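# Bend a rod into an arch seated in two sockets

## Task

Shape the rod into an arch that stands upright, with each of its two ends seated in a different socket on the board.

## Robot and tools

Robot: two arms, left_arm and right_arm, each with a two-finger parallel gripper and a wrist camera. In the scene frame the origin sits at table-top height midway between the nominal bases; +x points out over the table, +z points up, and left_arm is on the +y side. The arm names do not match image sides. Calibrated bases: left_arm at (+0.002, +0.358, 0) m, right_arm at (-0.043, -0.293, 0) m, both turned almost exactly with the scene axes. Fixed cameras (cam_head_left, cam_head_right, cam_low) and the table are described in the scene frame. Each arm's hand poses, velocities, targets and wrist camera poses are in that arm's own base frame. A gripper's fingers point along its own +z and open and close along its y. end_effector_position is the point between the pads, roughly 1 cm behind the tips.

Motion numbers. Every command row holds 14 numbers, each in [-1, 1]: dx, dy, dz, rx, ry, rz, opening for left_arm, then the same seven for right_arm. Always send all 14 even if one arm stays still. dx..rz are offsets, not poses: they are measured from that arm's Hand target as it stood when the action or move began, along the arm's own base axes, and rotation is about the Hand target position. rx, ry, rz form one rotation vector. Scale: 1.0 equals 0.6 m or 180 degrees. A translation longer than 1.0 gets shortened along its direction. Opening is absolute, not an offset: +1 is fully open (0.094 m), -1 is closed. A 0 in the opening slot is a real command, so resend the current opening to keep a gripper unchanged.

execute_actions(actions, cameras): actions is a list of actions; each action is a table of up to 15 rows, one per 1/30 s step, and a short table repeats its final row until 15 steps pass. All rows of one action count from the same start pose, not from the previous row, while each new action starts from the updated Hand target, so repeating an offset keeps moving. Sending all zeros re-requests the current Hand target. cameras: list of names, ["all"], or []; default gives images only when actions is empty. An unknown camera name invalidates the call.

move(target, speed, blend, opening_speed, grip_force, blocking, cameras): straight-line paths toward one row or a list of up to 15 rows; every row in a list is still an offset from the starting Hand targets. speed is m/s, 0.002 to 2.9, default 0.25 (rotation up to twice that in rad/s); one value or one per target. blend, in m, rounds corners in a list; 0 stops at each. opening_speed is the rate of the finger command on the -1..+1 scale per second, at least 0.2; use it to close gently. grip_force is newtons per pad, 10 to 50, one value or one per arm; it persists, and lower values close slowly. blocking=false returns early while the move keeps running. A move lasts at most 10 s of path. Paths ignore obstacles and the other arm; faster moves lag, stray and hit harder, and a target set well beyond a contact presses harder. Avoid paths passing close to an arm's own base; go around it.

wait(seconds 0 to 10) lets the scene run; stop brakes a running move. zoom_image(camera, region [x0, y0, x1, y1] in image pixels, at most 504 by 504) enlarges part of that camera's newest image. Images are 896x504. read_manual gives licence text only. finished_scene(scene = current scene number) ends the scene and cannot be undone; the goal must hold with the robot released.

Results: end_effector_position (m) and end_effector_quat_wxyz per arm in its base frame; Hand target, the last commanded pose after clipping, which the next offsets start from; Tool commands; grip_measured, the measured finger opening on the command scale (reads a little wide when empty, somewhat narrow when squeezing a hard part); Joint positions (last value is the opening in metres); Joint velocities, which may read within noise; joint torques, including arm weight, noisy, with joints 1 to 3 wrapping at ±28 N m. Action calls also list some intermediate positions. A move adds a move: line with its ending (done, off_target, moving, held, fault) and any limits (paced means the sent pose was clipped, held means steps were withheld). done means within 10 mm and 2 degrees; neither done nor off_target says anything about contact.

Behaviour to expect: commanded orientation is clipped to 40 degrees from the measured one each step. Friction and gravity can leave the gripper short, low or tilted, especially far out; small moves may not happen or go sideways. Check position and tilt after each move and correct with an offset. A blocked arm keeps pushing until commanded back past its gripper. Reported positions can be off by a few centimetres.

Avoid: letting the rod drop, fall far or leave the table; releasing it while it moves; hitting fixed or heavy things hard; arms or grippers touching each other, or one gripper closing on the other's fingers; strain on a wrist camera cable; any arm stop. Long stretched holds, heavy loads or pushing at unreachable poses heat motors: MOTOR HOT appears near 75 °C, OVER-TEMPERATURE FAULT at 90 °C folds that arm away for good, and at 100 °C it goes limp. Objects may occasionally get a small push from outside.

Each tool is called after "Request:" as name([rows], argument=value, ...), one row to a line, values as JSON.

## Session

Request:
execute_actions(actions=[])

Request:
zoom_image(camera="cam_head_left", region=[150, 150, 500, 310])

Request:
zoom_image(camera="cam_head_right", region=[190, 150, 510, 310])

Scene clock: 0.00 s.
left_arm: end_effector_position=(+0.3858, +0.0046, +0.0735) grip_measured=+1.000 end_effector_quat_wxyz=(+0.546, -0.023, +0.835, +0.057) | right_arm: end_effector_position=(+0.3853, -0.0370, +0.0808) grip_measured=+1.000 end_effector_quat_wxyz=(+0.545, +0.055, +0.831, -0.098)
Joint positions: left_arm=[-0.072 1.546 0.357 0.773 -0.187 -0.006 0.094] | right_arm=[0.007 1.524 0.369 0.747 0.23 -0.013 0.094]
Joint velocities: within noise
Joint torques (N m): no reading
Heat: left arm: 31 °C; right arm: 31 °C.
Hand target: left_arm +0.3884, +0.0046, +0.0786; +0.552, -0.024, +0.832, +0.057 | right_arm +0.3868, -0.0370, +0.0839; +0.548, +0.055, +0.829, -0.097
Tool commands: left_gripper/opening=+1.0 right_gripper/opening=+1.0
camera_calibration:
cam_left_wrist: T_world_to_cam=[[0.100034, -0.985953, -0.133757, -0.0207795], [-0.929818, -0.044783, -0.365285, 0.389753], [0.354164, 0.16091, -0.921236, 0.0613736], [0, 0, 0, 1]] pos_world=[0.342741, -0.0129089, 0.196131]
cam_right_wrist: T_world_to_cam=[[-0.169388, -0.982246, 0.0806298, 0.0236298], [-0.917565, 0.127316, -0.376651, 0.390986], [0.359698, -0.137783, -0.92284, 0.0597481], [0, 0, 0, 1]] pos_world=[0.341266, -0.0183361, 0.200498]

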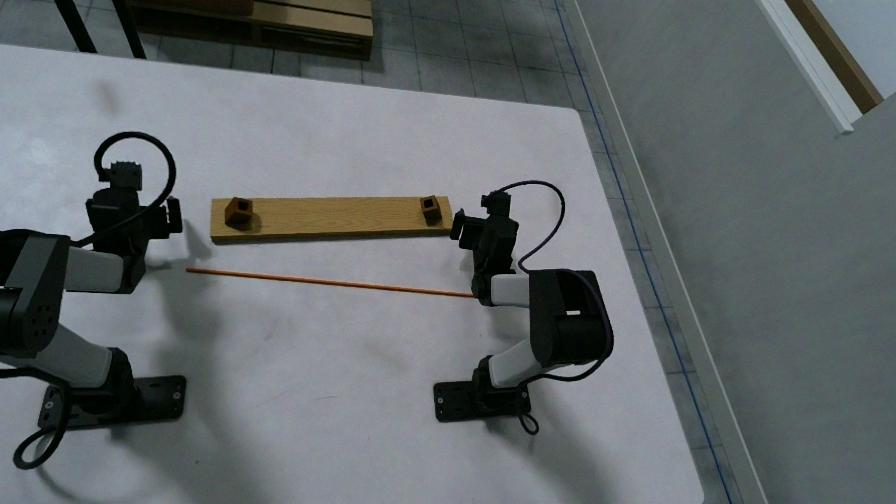

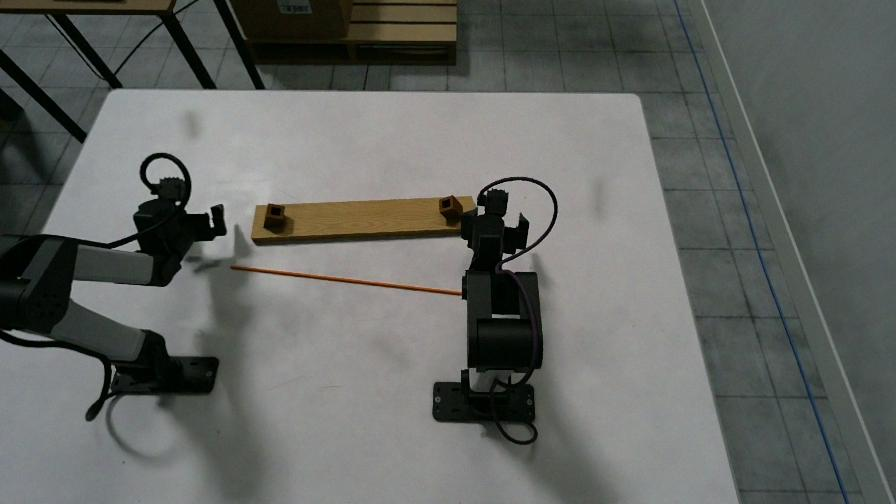

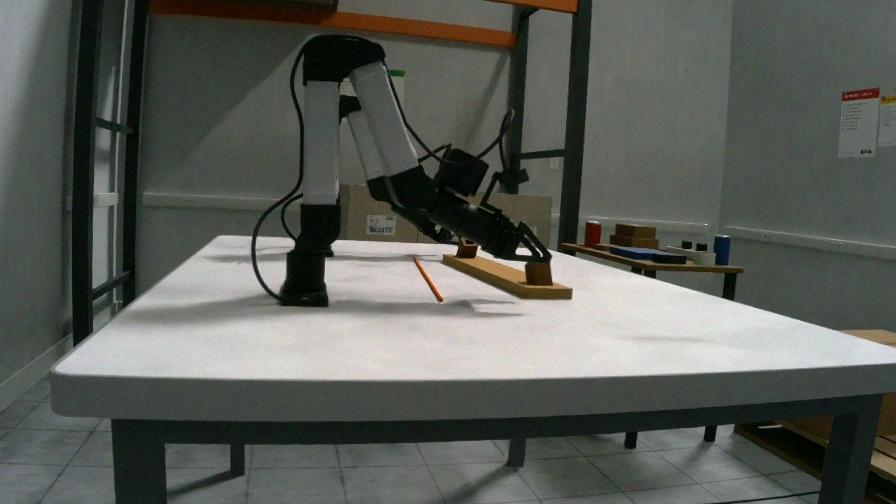

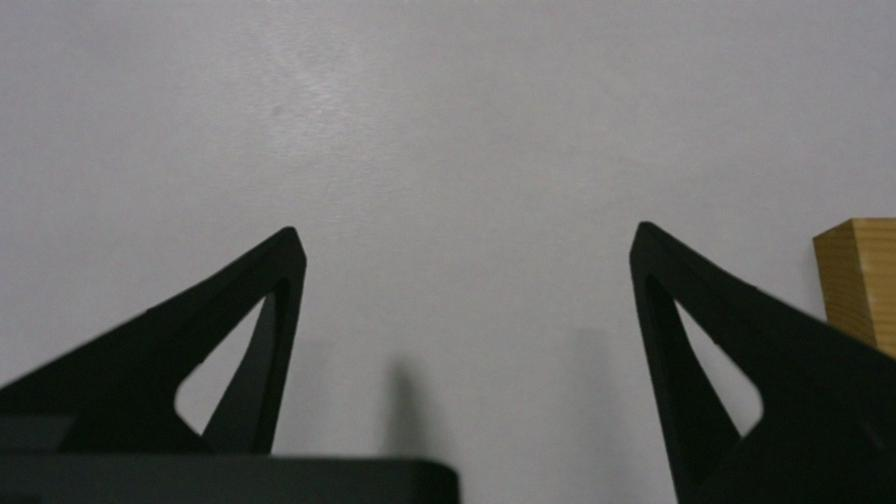

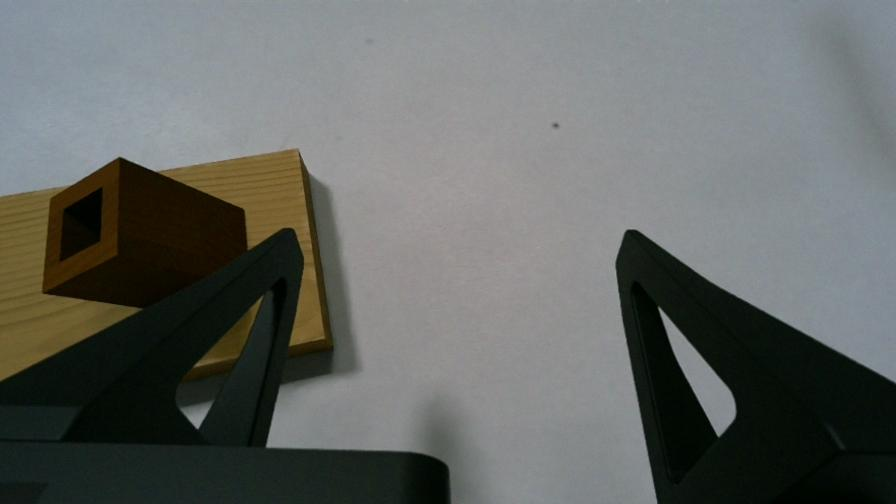

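Scaled by 1.440 from the camera's 896x504 image, which has a finer 1280x720 frame.

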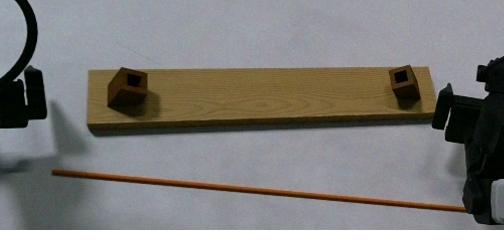

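Scaled by 1.575 from the camera's 896x504 image, which has a finer 1280x720 frame.

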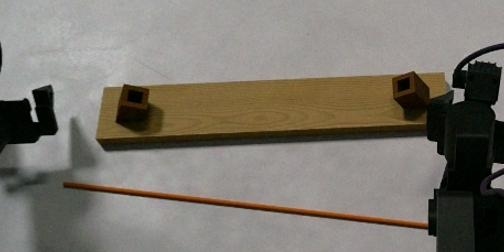

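Request:
move(target=[-0.2107,-0.2577,0.1723,0.2935,0.3054,-0.4966,1,-0.2647,0.0875,0.1618,-0.2271,0.3489,0.4538,1], cameras=["cam_left_wrist","cam_right_wrist","cam_head_left"], speed=0.3)

Scene clock: 17.30 s.
left_arm: end_effector_position=(+0.2647, -0.1512, +0.1790) grip_measured=+1.000 end_effector_quat_wxyz=(+0.012, +0.756, +0.654, +0.000) | right_arm: end_effector_position=(+0.2264, +0.0170, +0.1777) grip_measured=+1.000 end_effector_quat_wxyz=(-0.007, +0.678, -0.735, -0.004)
Joint positions: left_arm=[-0.514 1.694 1.659 -1.514 0.009 1.201 0.094] | right_arm=[0.063 1.414 1.379 -1.531 -0.016 -1.428 0.094]
Joint torques (N m): left_arm=[-0.65 -7.73 8.4 0.08 0.04 0.21] | right_arm=[0.08 -2.41 6.76 0.09 0 -0.06]
Heat: left arm: 34 °C; right arm: 31 °C.
Hand target: left_arm +0.2620, -0.1501, +0.1820; +0.000, +0.763, +0.646, +0.000 | right_arm +0.2280, +0.0155, +0.1810; +0.000, +0.683, -0.730, +0.000
Off the commanded pose: left_arm 0.004 m, 2 deg | right_arm 0.004 m, 1 deg.
move: done
camera_calibration:
cam_left_wrist: T_world_to_cam=[[-0.978712, 0.200534, -0.0436893, 0.30069], [0.114404, 0.709784, 0.695067, -0.0434641], [0.170395, 0.675273, -0.717616, 0.31648], [0, 0, 0, 1]] pos_world=[0.245335, -0.243159, 0.270458]
cam_right_wrist: T_world_to_cam=[[0.99562, -0.0876224, -0.032619, -0.216794], [-0.0406787, -0.720084, 0.692694, -0.0993272], [-0.0841839, -0.688332, -0.720494, 0.287587], [0, 0, 0, 1]] pos_world=[0.236014, 0.107435, 0.268936]
Images, in order (width x height): cam_head_left 896x504, cam_left_wrist 896x504, cam_right_wrist 896x504.

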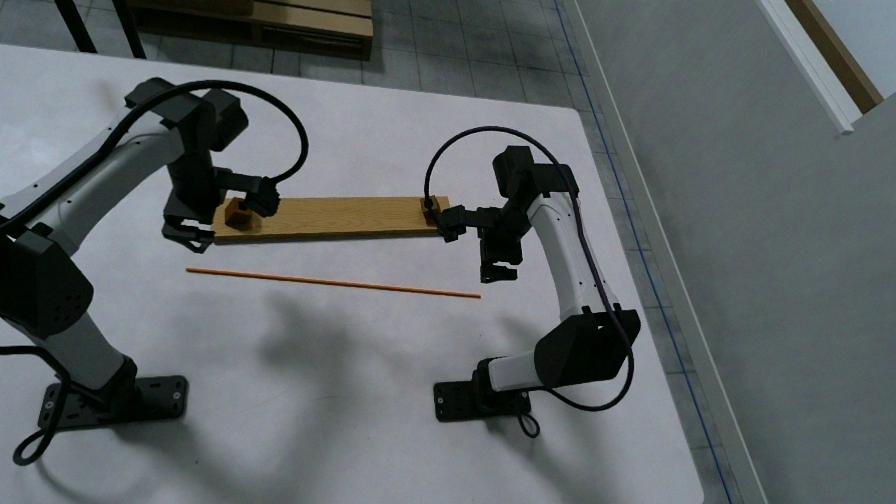

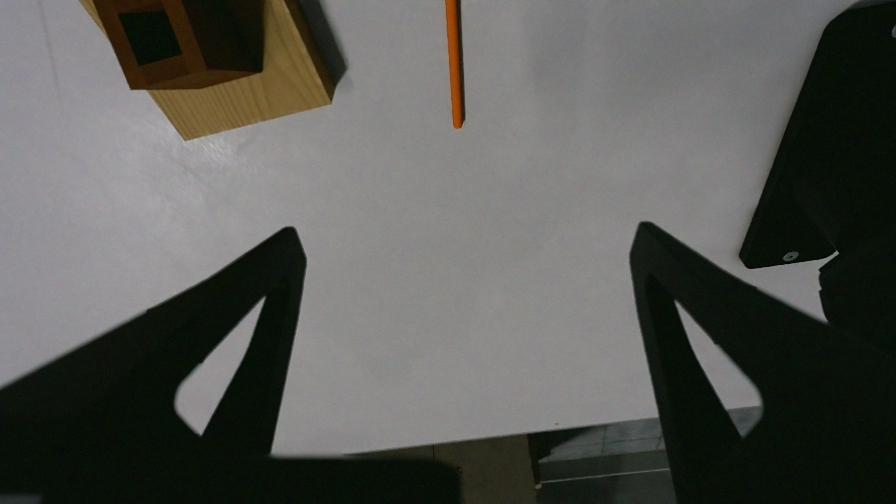

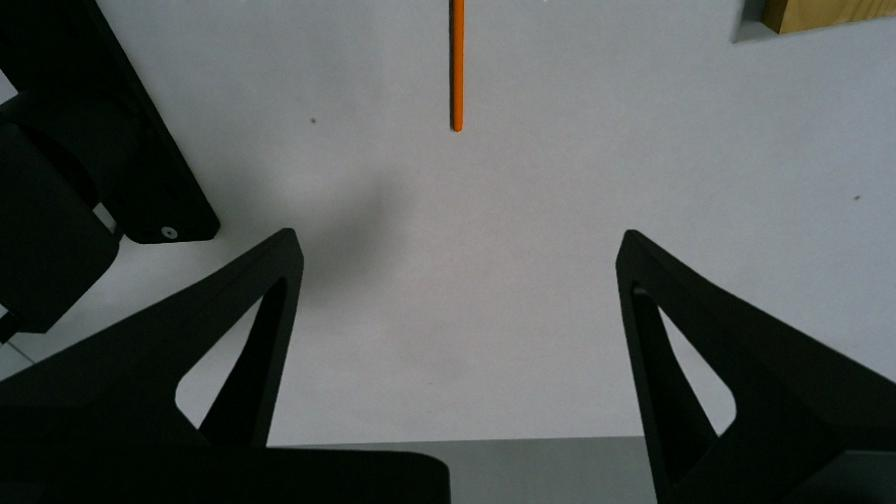

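Request:
move(target=[0.0042,0.0017,-0.2567,0,0,0.006,0.0,-0.0065,0.0088,-0.2567,0,0,0.0083,0.0], cameras=["cam_left_wrist","cam_right_wrist"], speed=0.15)

Scene clock: 27.27 s.
left_arm: end_effector_position=(+0.2658, -0.1513, +0.0315) grip_measured=+0.002 end_effector_quat_wxyz=(+0.006, +0.756, +0.655, -0.001) | right_arm: end_effector_position=(+0.2242, +0.0219, +0.0319) grip_measured=+0.003 end_effector_quat_wxyz=(-0.007, +0.688, -0.726, -0.003)
Joint positions: left_arm=[-0.514 1.757 1.137 -0.94 0.007 1.201 0.047] | right_arm=[0.087 1.459 0.828 -0.934 -0.014 -1.43 0.047]
Joint torques (N m): left_arm=[-0.01 -8.61 5.48 0.49 0.06 0.1] | right_arm=[0.12 -2.56 4.01 0.44 0 -0.06]
Heat: left arm: 36 °C; right arm: 31 °C.
Hand target: left_arm +0.2645, -0.1491, +0.0280; +0.000, +0.757, +0.653, +0.000 | right_arm +0.2240, +0.0208, +0.0269; +0.000, +0.693, -0.721, +0.000
Off the commanded pose: left_arm 0.004 m, 1 deg | right_arm 0.005 m, 1 deg.
move: done
camera_calibration:
cam_left_wrist: T_world_to_cam=[[-0.979042, 0.200822, -0.0338807, 0.295101], [0.120333, 0.704625, 0.699302, 0.056531], [0.164308, 0.680569, -0.714023, 0.212861], [0, 0, 0, 1]] pos_world=[0.247139, -0.243962, 0.122453]
cam_right_wrist: T_world_to_cam=[[0.997601, -0.0617983, -0.0311959, -0.219997], [-0.0228729, -0.719583, 0.69403, 0.00107269], [-0.0653379, -0.691652, -0.71927, 0.181637], [0, 0, 0, 1]] pos_world=[0.231362, 0.112806, 0.123038]
Images, in order (width x height): cam_left_wrist 896x504, cam_right_wrist 896x504.

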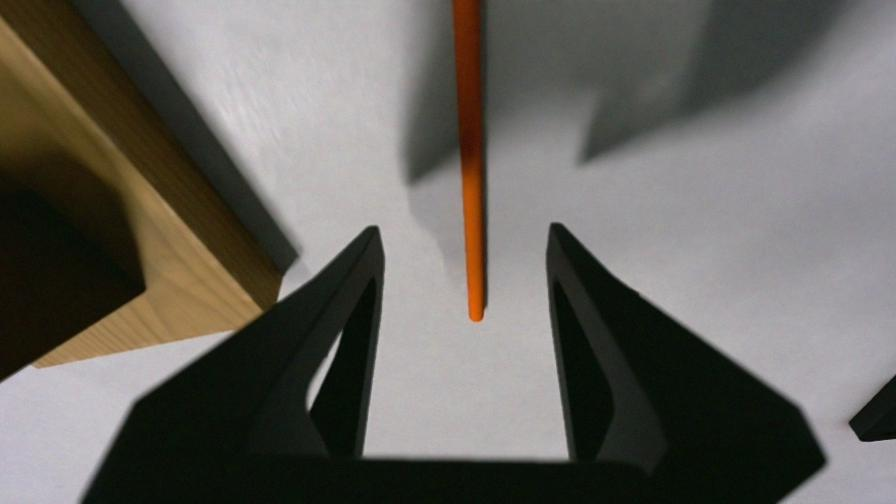

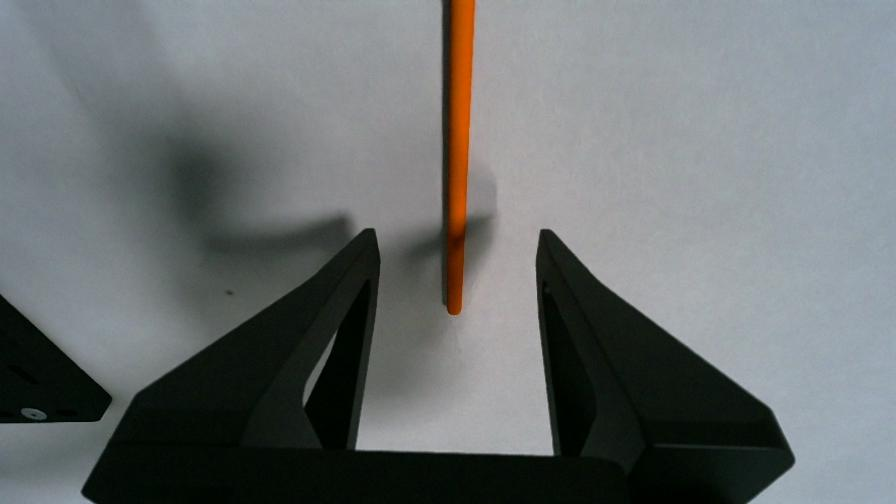

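Request:
move(target=[-0.003,0,-0.0367,0,0,0,-0.4,0.0,0,-0.0428,0,0,-0.0045,-0.4], cameras=["cam_left_wrist","cam_right_wrist"], speed=0.08)

Request:
move(target=[0,0,0,0,0,0,-1,0,0,0.004,0,0,0,-1], cameras=["cam_left_wrist","cam_right_wrist"], speed=0.08, opening_speed=0.5)

Scene clock: 31.97 s.
left_arm: end_effector_position=(+0.2627, -0.1496, +0.0116) grip_measured=-0.398 end_effector_quat_wxyz=(+0.003, +0.756, +0.655, -0.002) | right_arm: end_effector_position=(+0.2202, +0.0215, +0.0077) grip_measured=-0.397 end_effector_quat_wxyz=(+0.001, +0.687, -0.726, -0.009)
Joint positions: left_arm=[-0.514 1.782 1.082 -0.867 0.007 1.201 0.028] | right_arm=[0.087 1.507 0.765 -0.841 -0.013 -1.429 0.028]
Joint torques (N m): left_arm=[-0.31 -8.28 5.03 0.63 0.06 0.08] | right_arm=[0.1 -2.47 3.51 0.66 0 0.07]
Heat: left arm: 36 °C; right arm: 31 °C.
Hand target: left_arm +0.2627, -0.1491, +0.0060; +0.000, +0.757, +0.653, +0.000 | right_arm +0.2241, +0.0208, +0.0013; +0.000, +0.688, -0.726, +0.000
Off the commanded pose: left_arm 0.006 m, 0 deg | right_arm 0.008 m, 1 deg.
move: done
camera_calibration:
cam_left_wrist: T_world_to_cam=[[-0.979245, 0.200936, -0.0265452, 0.291021], [0.125036, 0.701975, 0.70114, 0.0679203], [0.159518, 0.683268, -0.71253, 0.199642], [0, 0, 0, 1]] pos_world=[0.244642, -0.242564, 0.102354]
cam_right_wrist: T_world_to_cam=[[0.996826, -0.0626079, -0.0491729, -0.216523], [-0.0107921, -0.718244, 0.695708, 0.0148505], [-0.0788749, -0.692969, -0.71664, 0.166666], [0, 0, 0, 1]] pos_world=[0.229141, 0.112604, 0.0984607]
Images, in order (width x height): cam_left_wrist 896x504, cam_right_wrist 896x504.

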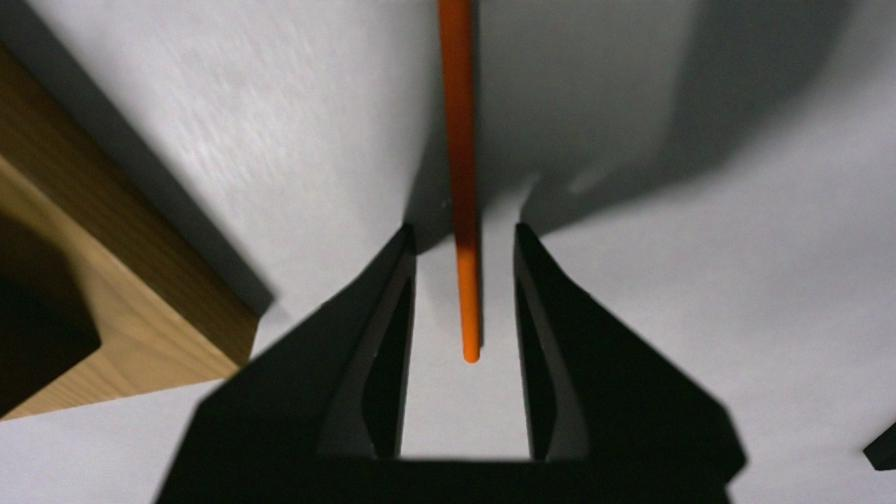

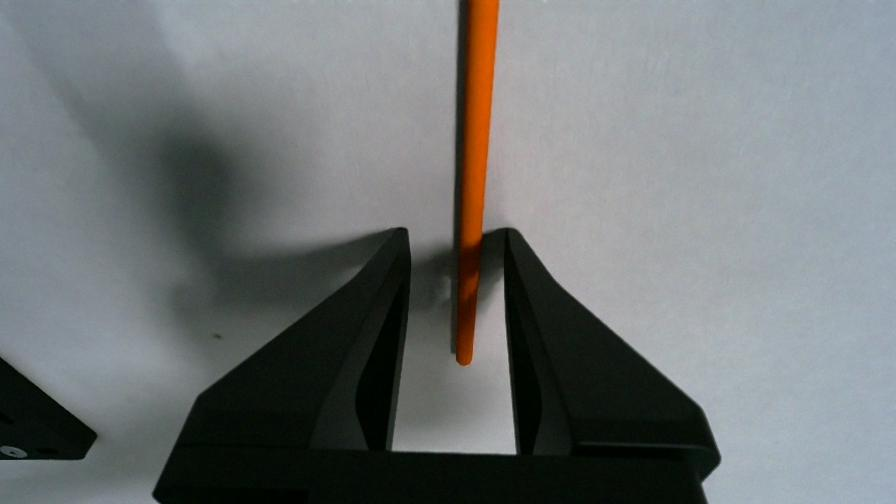

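Scene clock: 33.37 s.
left_arm: end_effector_position=(+0.2663, -0.1510, +0.0116) grip_measured=-0.919 end_effector_quat_wxyz=(+0.010, +0.756, +0.655, +0.002) | right_arm: end_effector_position=(+0.2226, +0.0214, +0.0077) grip_measured=-0.904 end_effector_quat_wxyz=(-0.003, +0.687, -0.727, -0.005)
Joint positions: left_arm=[-0.514 1.782 1.082 -0.851 0.003 1.201 0.004] | right_arm=[0.087 1.507 0.765 -0.831 -0.012 -1.427 0.004]
Joint torques (N m): left_arm=[-0.31 -8.25 5.05 0.51 0.09 0.07] | right_arm=[0.1 -2.84 4 0.46 -0.01 0.04]
Heat: left arm: 36 °C; right arm: 31 °C.
Hand target: left_arm +0.2628, -0.1491, +0.0060; +0.000, +0.757, +0.653, +0.000 | right_arm +0.2241, +0.0208, +0.0037; +0.000, +0.688, -0.726, +0.000
Off the commanded pose: left_arm 0.007 m, 1 deg | right_arm 0.004 m, 1 deg.
move: done
camera_calibration:
cam_left_wrist: T_world_to_cam=[[-0.978727, 0.200739, -0.0423837, 0.294921], [0.114409, 0.705487, 0.699427, 0.0718562], [0.170304, 0.6797, -0.713446, 0.196654], [0, 0, 0, 1]] pos_world=[0.246935, -0.243562, 0.102544]
cam_right_wrist: T_world_to_cam=[[0.997103, -0.06496, -0.0395784, -0.218967], [-0.0191295, -0.717723, 0.696066, 0.0167071], [-0.0736228, -0.693292, -0.716886, 0.165643], [0, 0, 0, 1]] pos_world=[0.230847, 0.112606, 0.0984518]
Images, in order (width x height): cam_left_wrist 896x504, cam_right_wrist 896x504.

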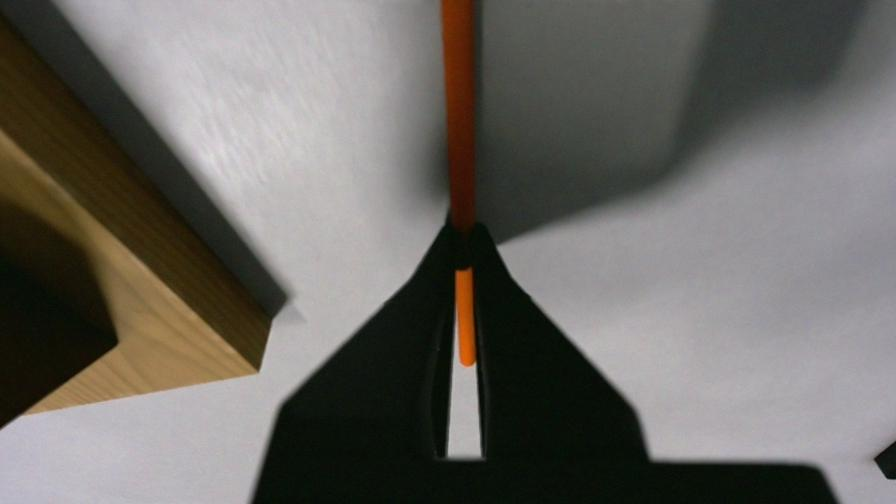

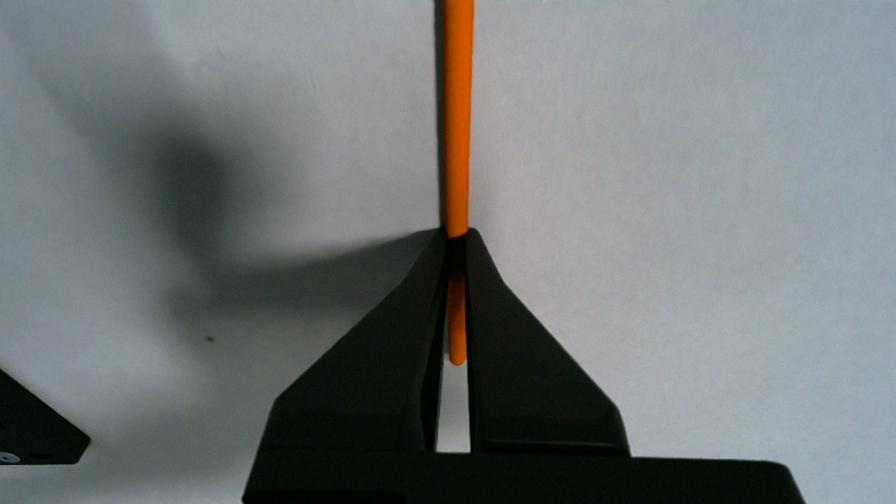

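Request:
move([
  [0,0,0.1,0,0,0,-1,0,0,0.1,0,0,0,-1],
  [0.062,-0.0107,0.2733,-0.1685,0.0097,0.0161,-1,0.1265,0.0378,0.2772,0.1679,0.0017,0.0128,-1],
  [0.1203,-0.054,0.2817,-0.3325,0.0192,0.0317,-1,0.2515,0.1062,0.2855,0.3312,0.0034,0.0253,-1],
], blend=[0.02,0.02,0], cameras=["all"], speed=0.15)

Scene clock: 46.57 s.
left_arm: end_effector_position=(+0.3358, -0.1719, +0.1696) grip_measured=-0.921 end_effector_quat_wxyz=(+0.339, +0.633, +0.618, -0.321) | right_arm: end_effector_position=(+0.3725, +0.0720, +0.1658) grip_measured=-0.905 end_effector_quat_wxyz=(-0.329, +0.630, -0.625, -0.324)
Joint positions: left_arm=[-0.085 1.776 1.413 -1.063 0.964 1.434 0.004] | right_arm=[-0.187 2.064 1.789 -1.55 -0.936 -1.896 0.004]
Joint torques (N m): left_arm=[-0.65 -9.26 5.83 0.94 1.32 0.06] | right_arm=[0.96 -6.65 6.41 -0.58 -1.12 -0.08]
Heat: left arm: 36 °C; right arm: 32 °C.
Hand target: left_arm +0.3349, -0.1815, +0.1749; +0.358, +0.624, +0.601, -0.348 | right_arm +0.3750, +0.0845, +0.1750; -0.338, +0.624, -0.603, -0.365
Off the commanded pose: left_arm 0.011 m, 4 deg | right_arm 0.016 m, 5 deg.
joint sent to its limit (right arm) — joint 4 (wrist pitch), lower limit. The joint targets are off in orientation, not in position.
move: off_target (left_arm, right_arm)
camera_calibration:
cam_left_wrist: T_world_to_cam=[[-0.995273, 0.019219, -0.0952008, 0.357131], [0.0365972, 0.982184, -0.184322, 0.191793], [0.0899622, -0.186935, -0.978244, 0.23467], [0, 0, 0, 1]] pos_world=[0.327312, -0.151372, 0.298915]
cam_right_wrist: T_world_to_cam=[[0.999502, 0.0268252, -0.0166303, -0.370199], [0.0234678, -0.983977, -0.176744, 0.0936727], [-0.0211051, 0.176266, -0.984116, 0.287236], [0, 0, 0, 1]] pos_world=[0.373879, 0.0514726, 0.293073]

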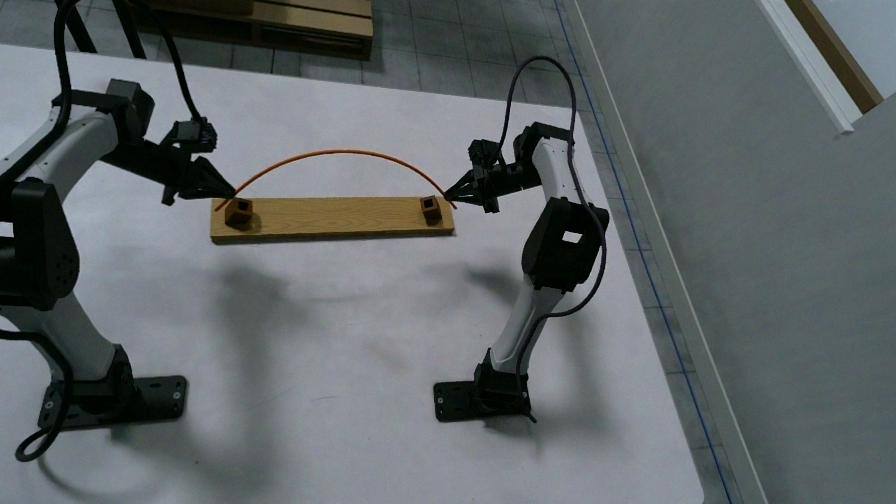

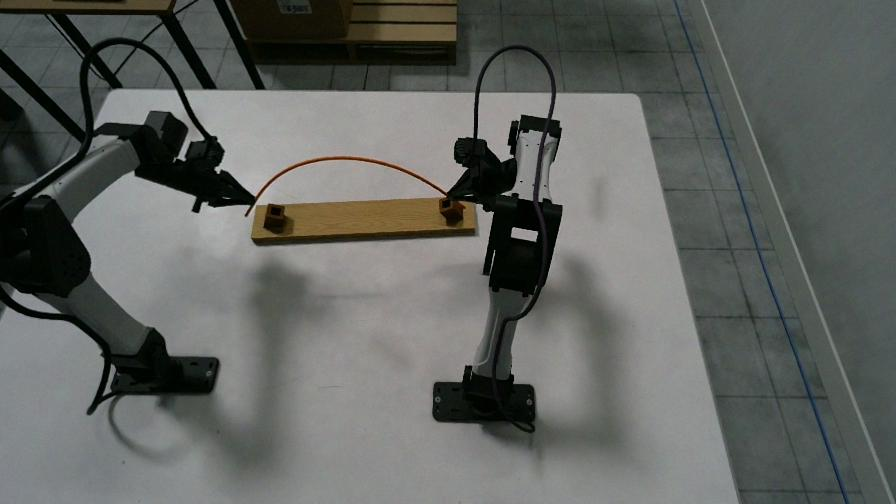

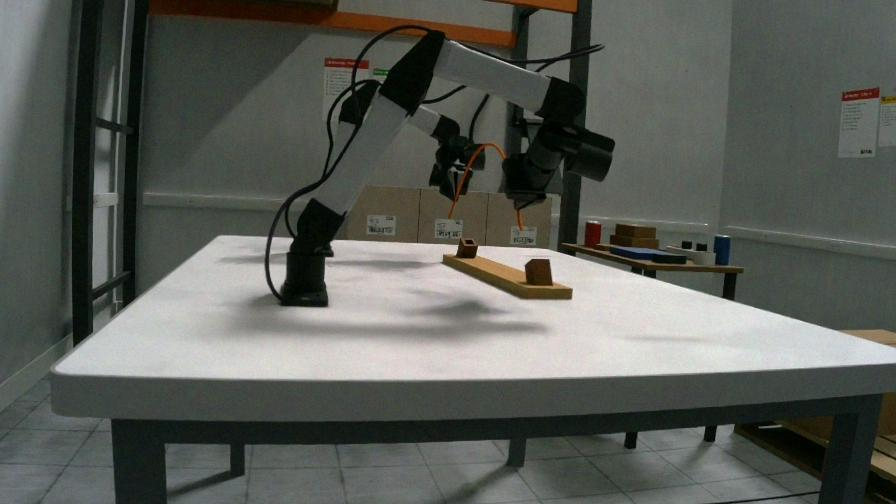

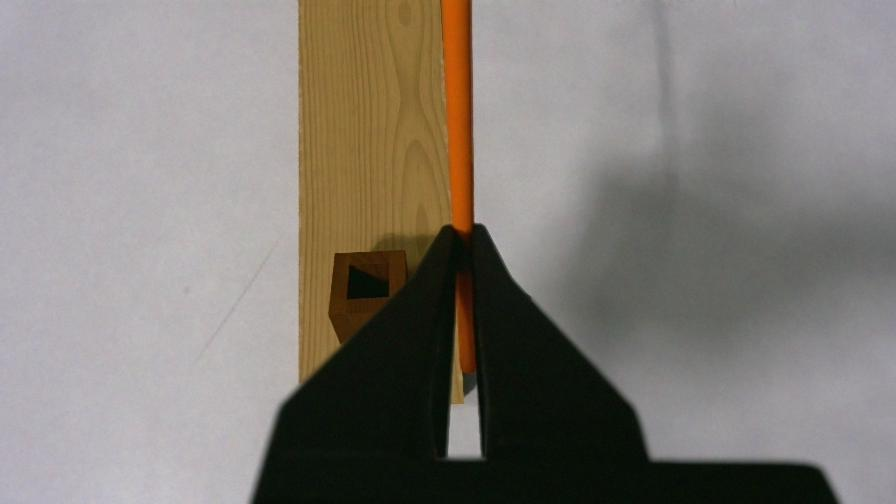

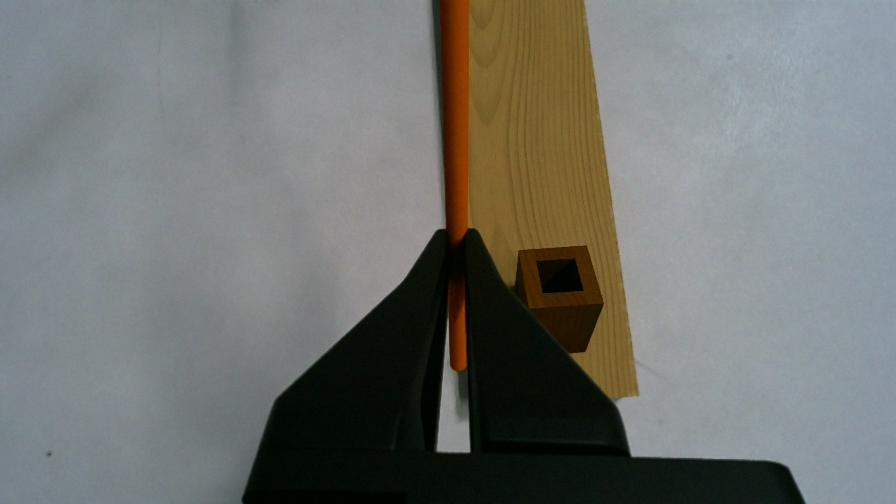

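Request:
move(target=[0.0785,-0.0375,-0.0317,-0.123,0.0071,0.0117,-1,0.0917,0.0425,-0.0317,0.1225,0.0012,0.0094,-1], cameras=["all"], speed=0.12)

Request:
zoom_image(camera="cam_left_wrist", region=[400, 330, 530, 480])

Request:
zoom_image(camera="cam_right_wrist", region=[390, 330, 520, 480])

Request:
zoom_image(camera="cam_head_left", region=[190, 90, 480, 260])

Request:
zoom_image(camera="cam_head_right", region=[200, 90, 490, 260])

Scene clock: 58.63 s.
left_arm: end_effector_position=(+0.3889, -0.1975, +0.1407) grip_measured=-0.922 end_effector_quat_wxyz=(+0.458, +0.522, +0.563, -0.448) | right_arm: end_effector_position=(+0.4278, +0.0951, +0.1515) grip_measured=-0.905 end_effector_quat_wxyz=(-0.458, +0.545, -0.567, -0.413)
Joint positions: left_arm=[-0.069 1.965 1.214 -0.245 1.356 0.96 0.004] | right_arm=[-0.175 2.334 1.922 -1.558 -1.31 -2.015 0.004]
Joint torques (N m): left_arm=[-1.31 -14.8 5.65 1.66 0.94 0.01] | right_arm=[2.26 -8.05 6.11 -0.66 -0.99 -0.09]
Heat: left arm: 37 °C; right arm: 34 °C.
Hand target: left_arm +0.3821, -0.2039, +0.1559; +0.471, +0.528, +0.539, -0.457 | right_arm +0.4301, +0.1100, +0.1560; -0.445, +0.556, -0.514, -0.479
Off the commanded pose: left_arm 0.018 m, 3 deg | right_arm 0.016 m, 10 deg.
joint sent to its limit (right arm) — joint 4 (wrist pitch), lower limit. The joint targets are off in orientation, not in position.
move: off_target (left_arm, right_arm)
camera_calibration:
cam_left_wrist: T_world_to_cam=[[-0.997026, -0.0672527, -0.0376305, 0.383278], [-0.0338488, 0.820837, -0.570159, 0.25942], [0.0692332, -0.56719, -0.820672, 0.107694], [0, 0, 0, 1]] pos_world=[0.383463, -0.126082, 0.250715]
cam_right_wrist: T_world_to_cam=[[0.999405, -0.0313384, 0.0144133, -0.425448], [-0.0192493, -0.853429, -0.520854, 0.170676], [0.0286234, 0.520267, -0.853524, 0.196465], [0, 0, 0, 1]] pos_world=[0.422857, 0.0301129, 0.262717]

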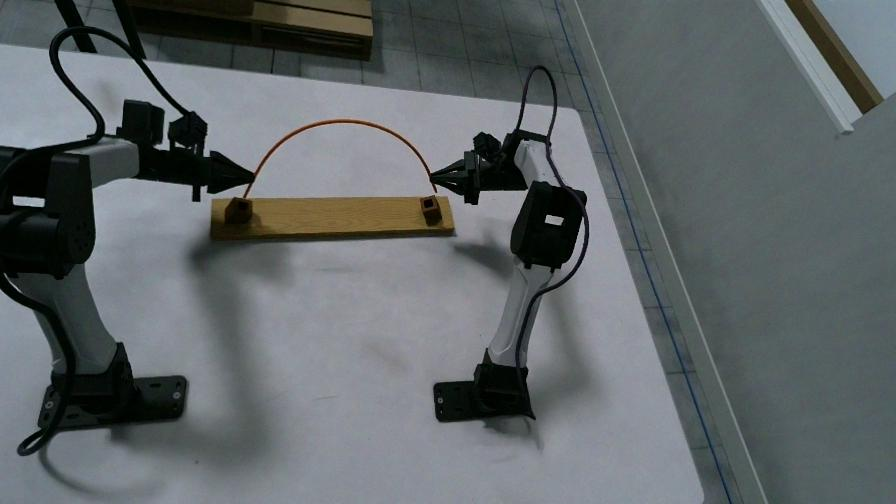

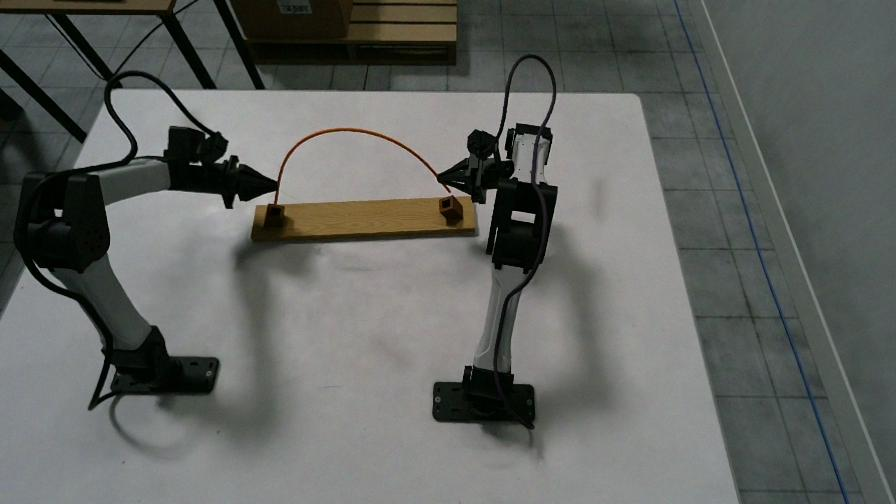

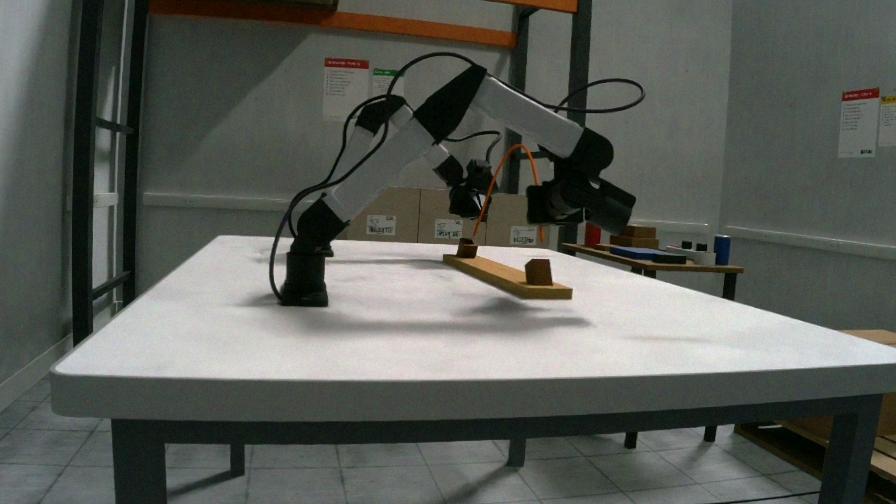

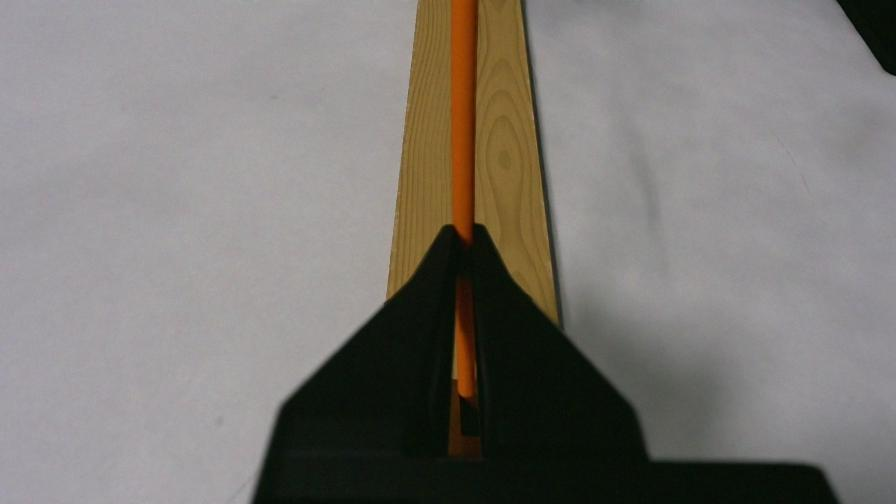

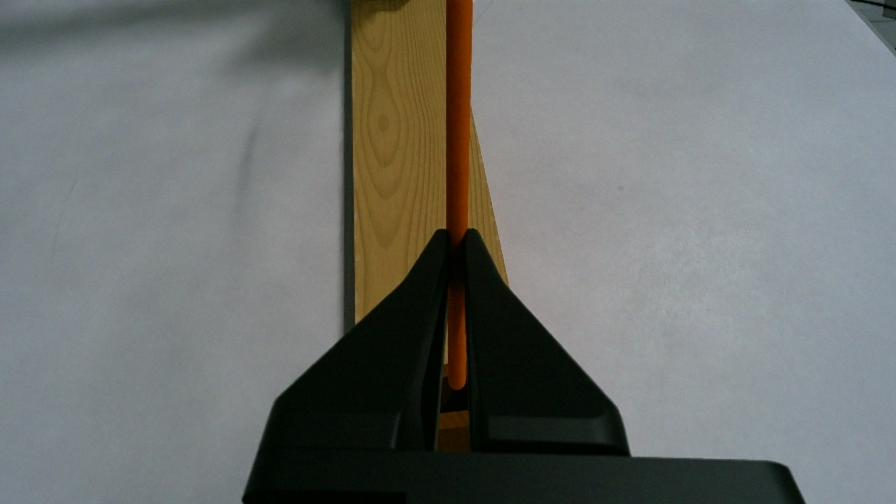

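Scaled by 3.360 from the camera's 896x504 image, which has a finer 1280x720 frame.

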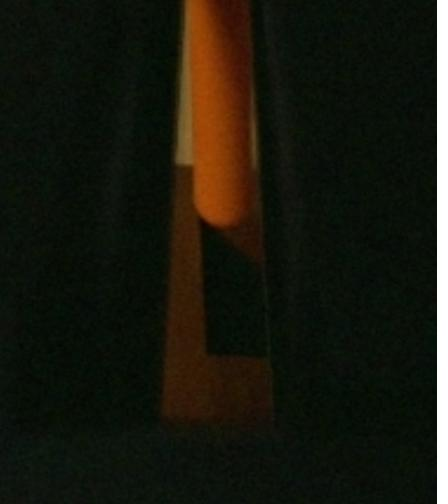

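Scaled by 3.360 from the camera's 896x504 image, which has a finer 1280x720 frame.

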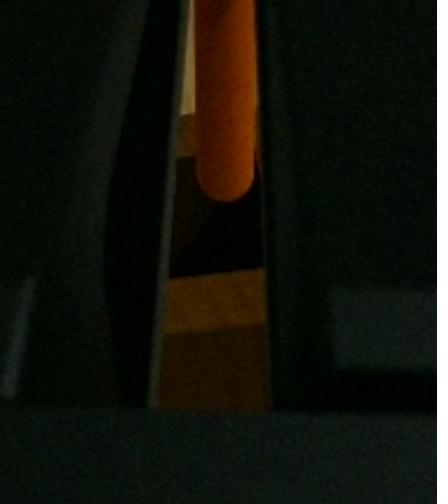

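Scaled by 1.738 from the camera's 896x504 image, which has a finer 1280x720 frame.

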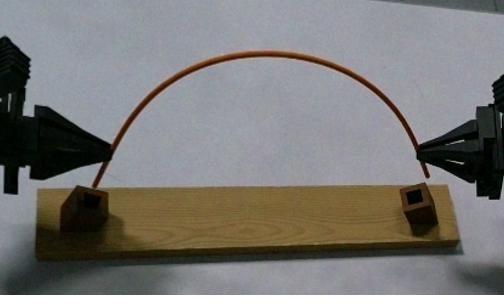

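Scaled by 1.738 from the camera's 896x504 image, which has a finer 1280x720 frame.

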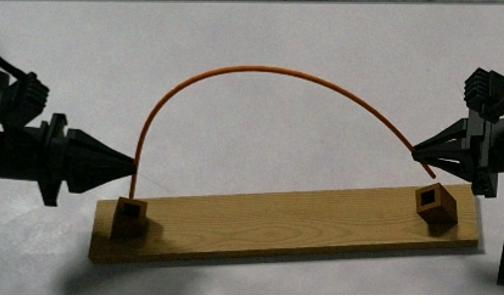

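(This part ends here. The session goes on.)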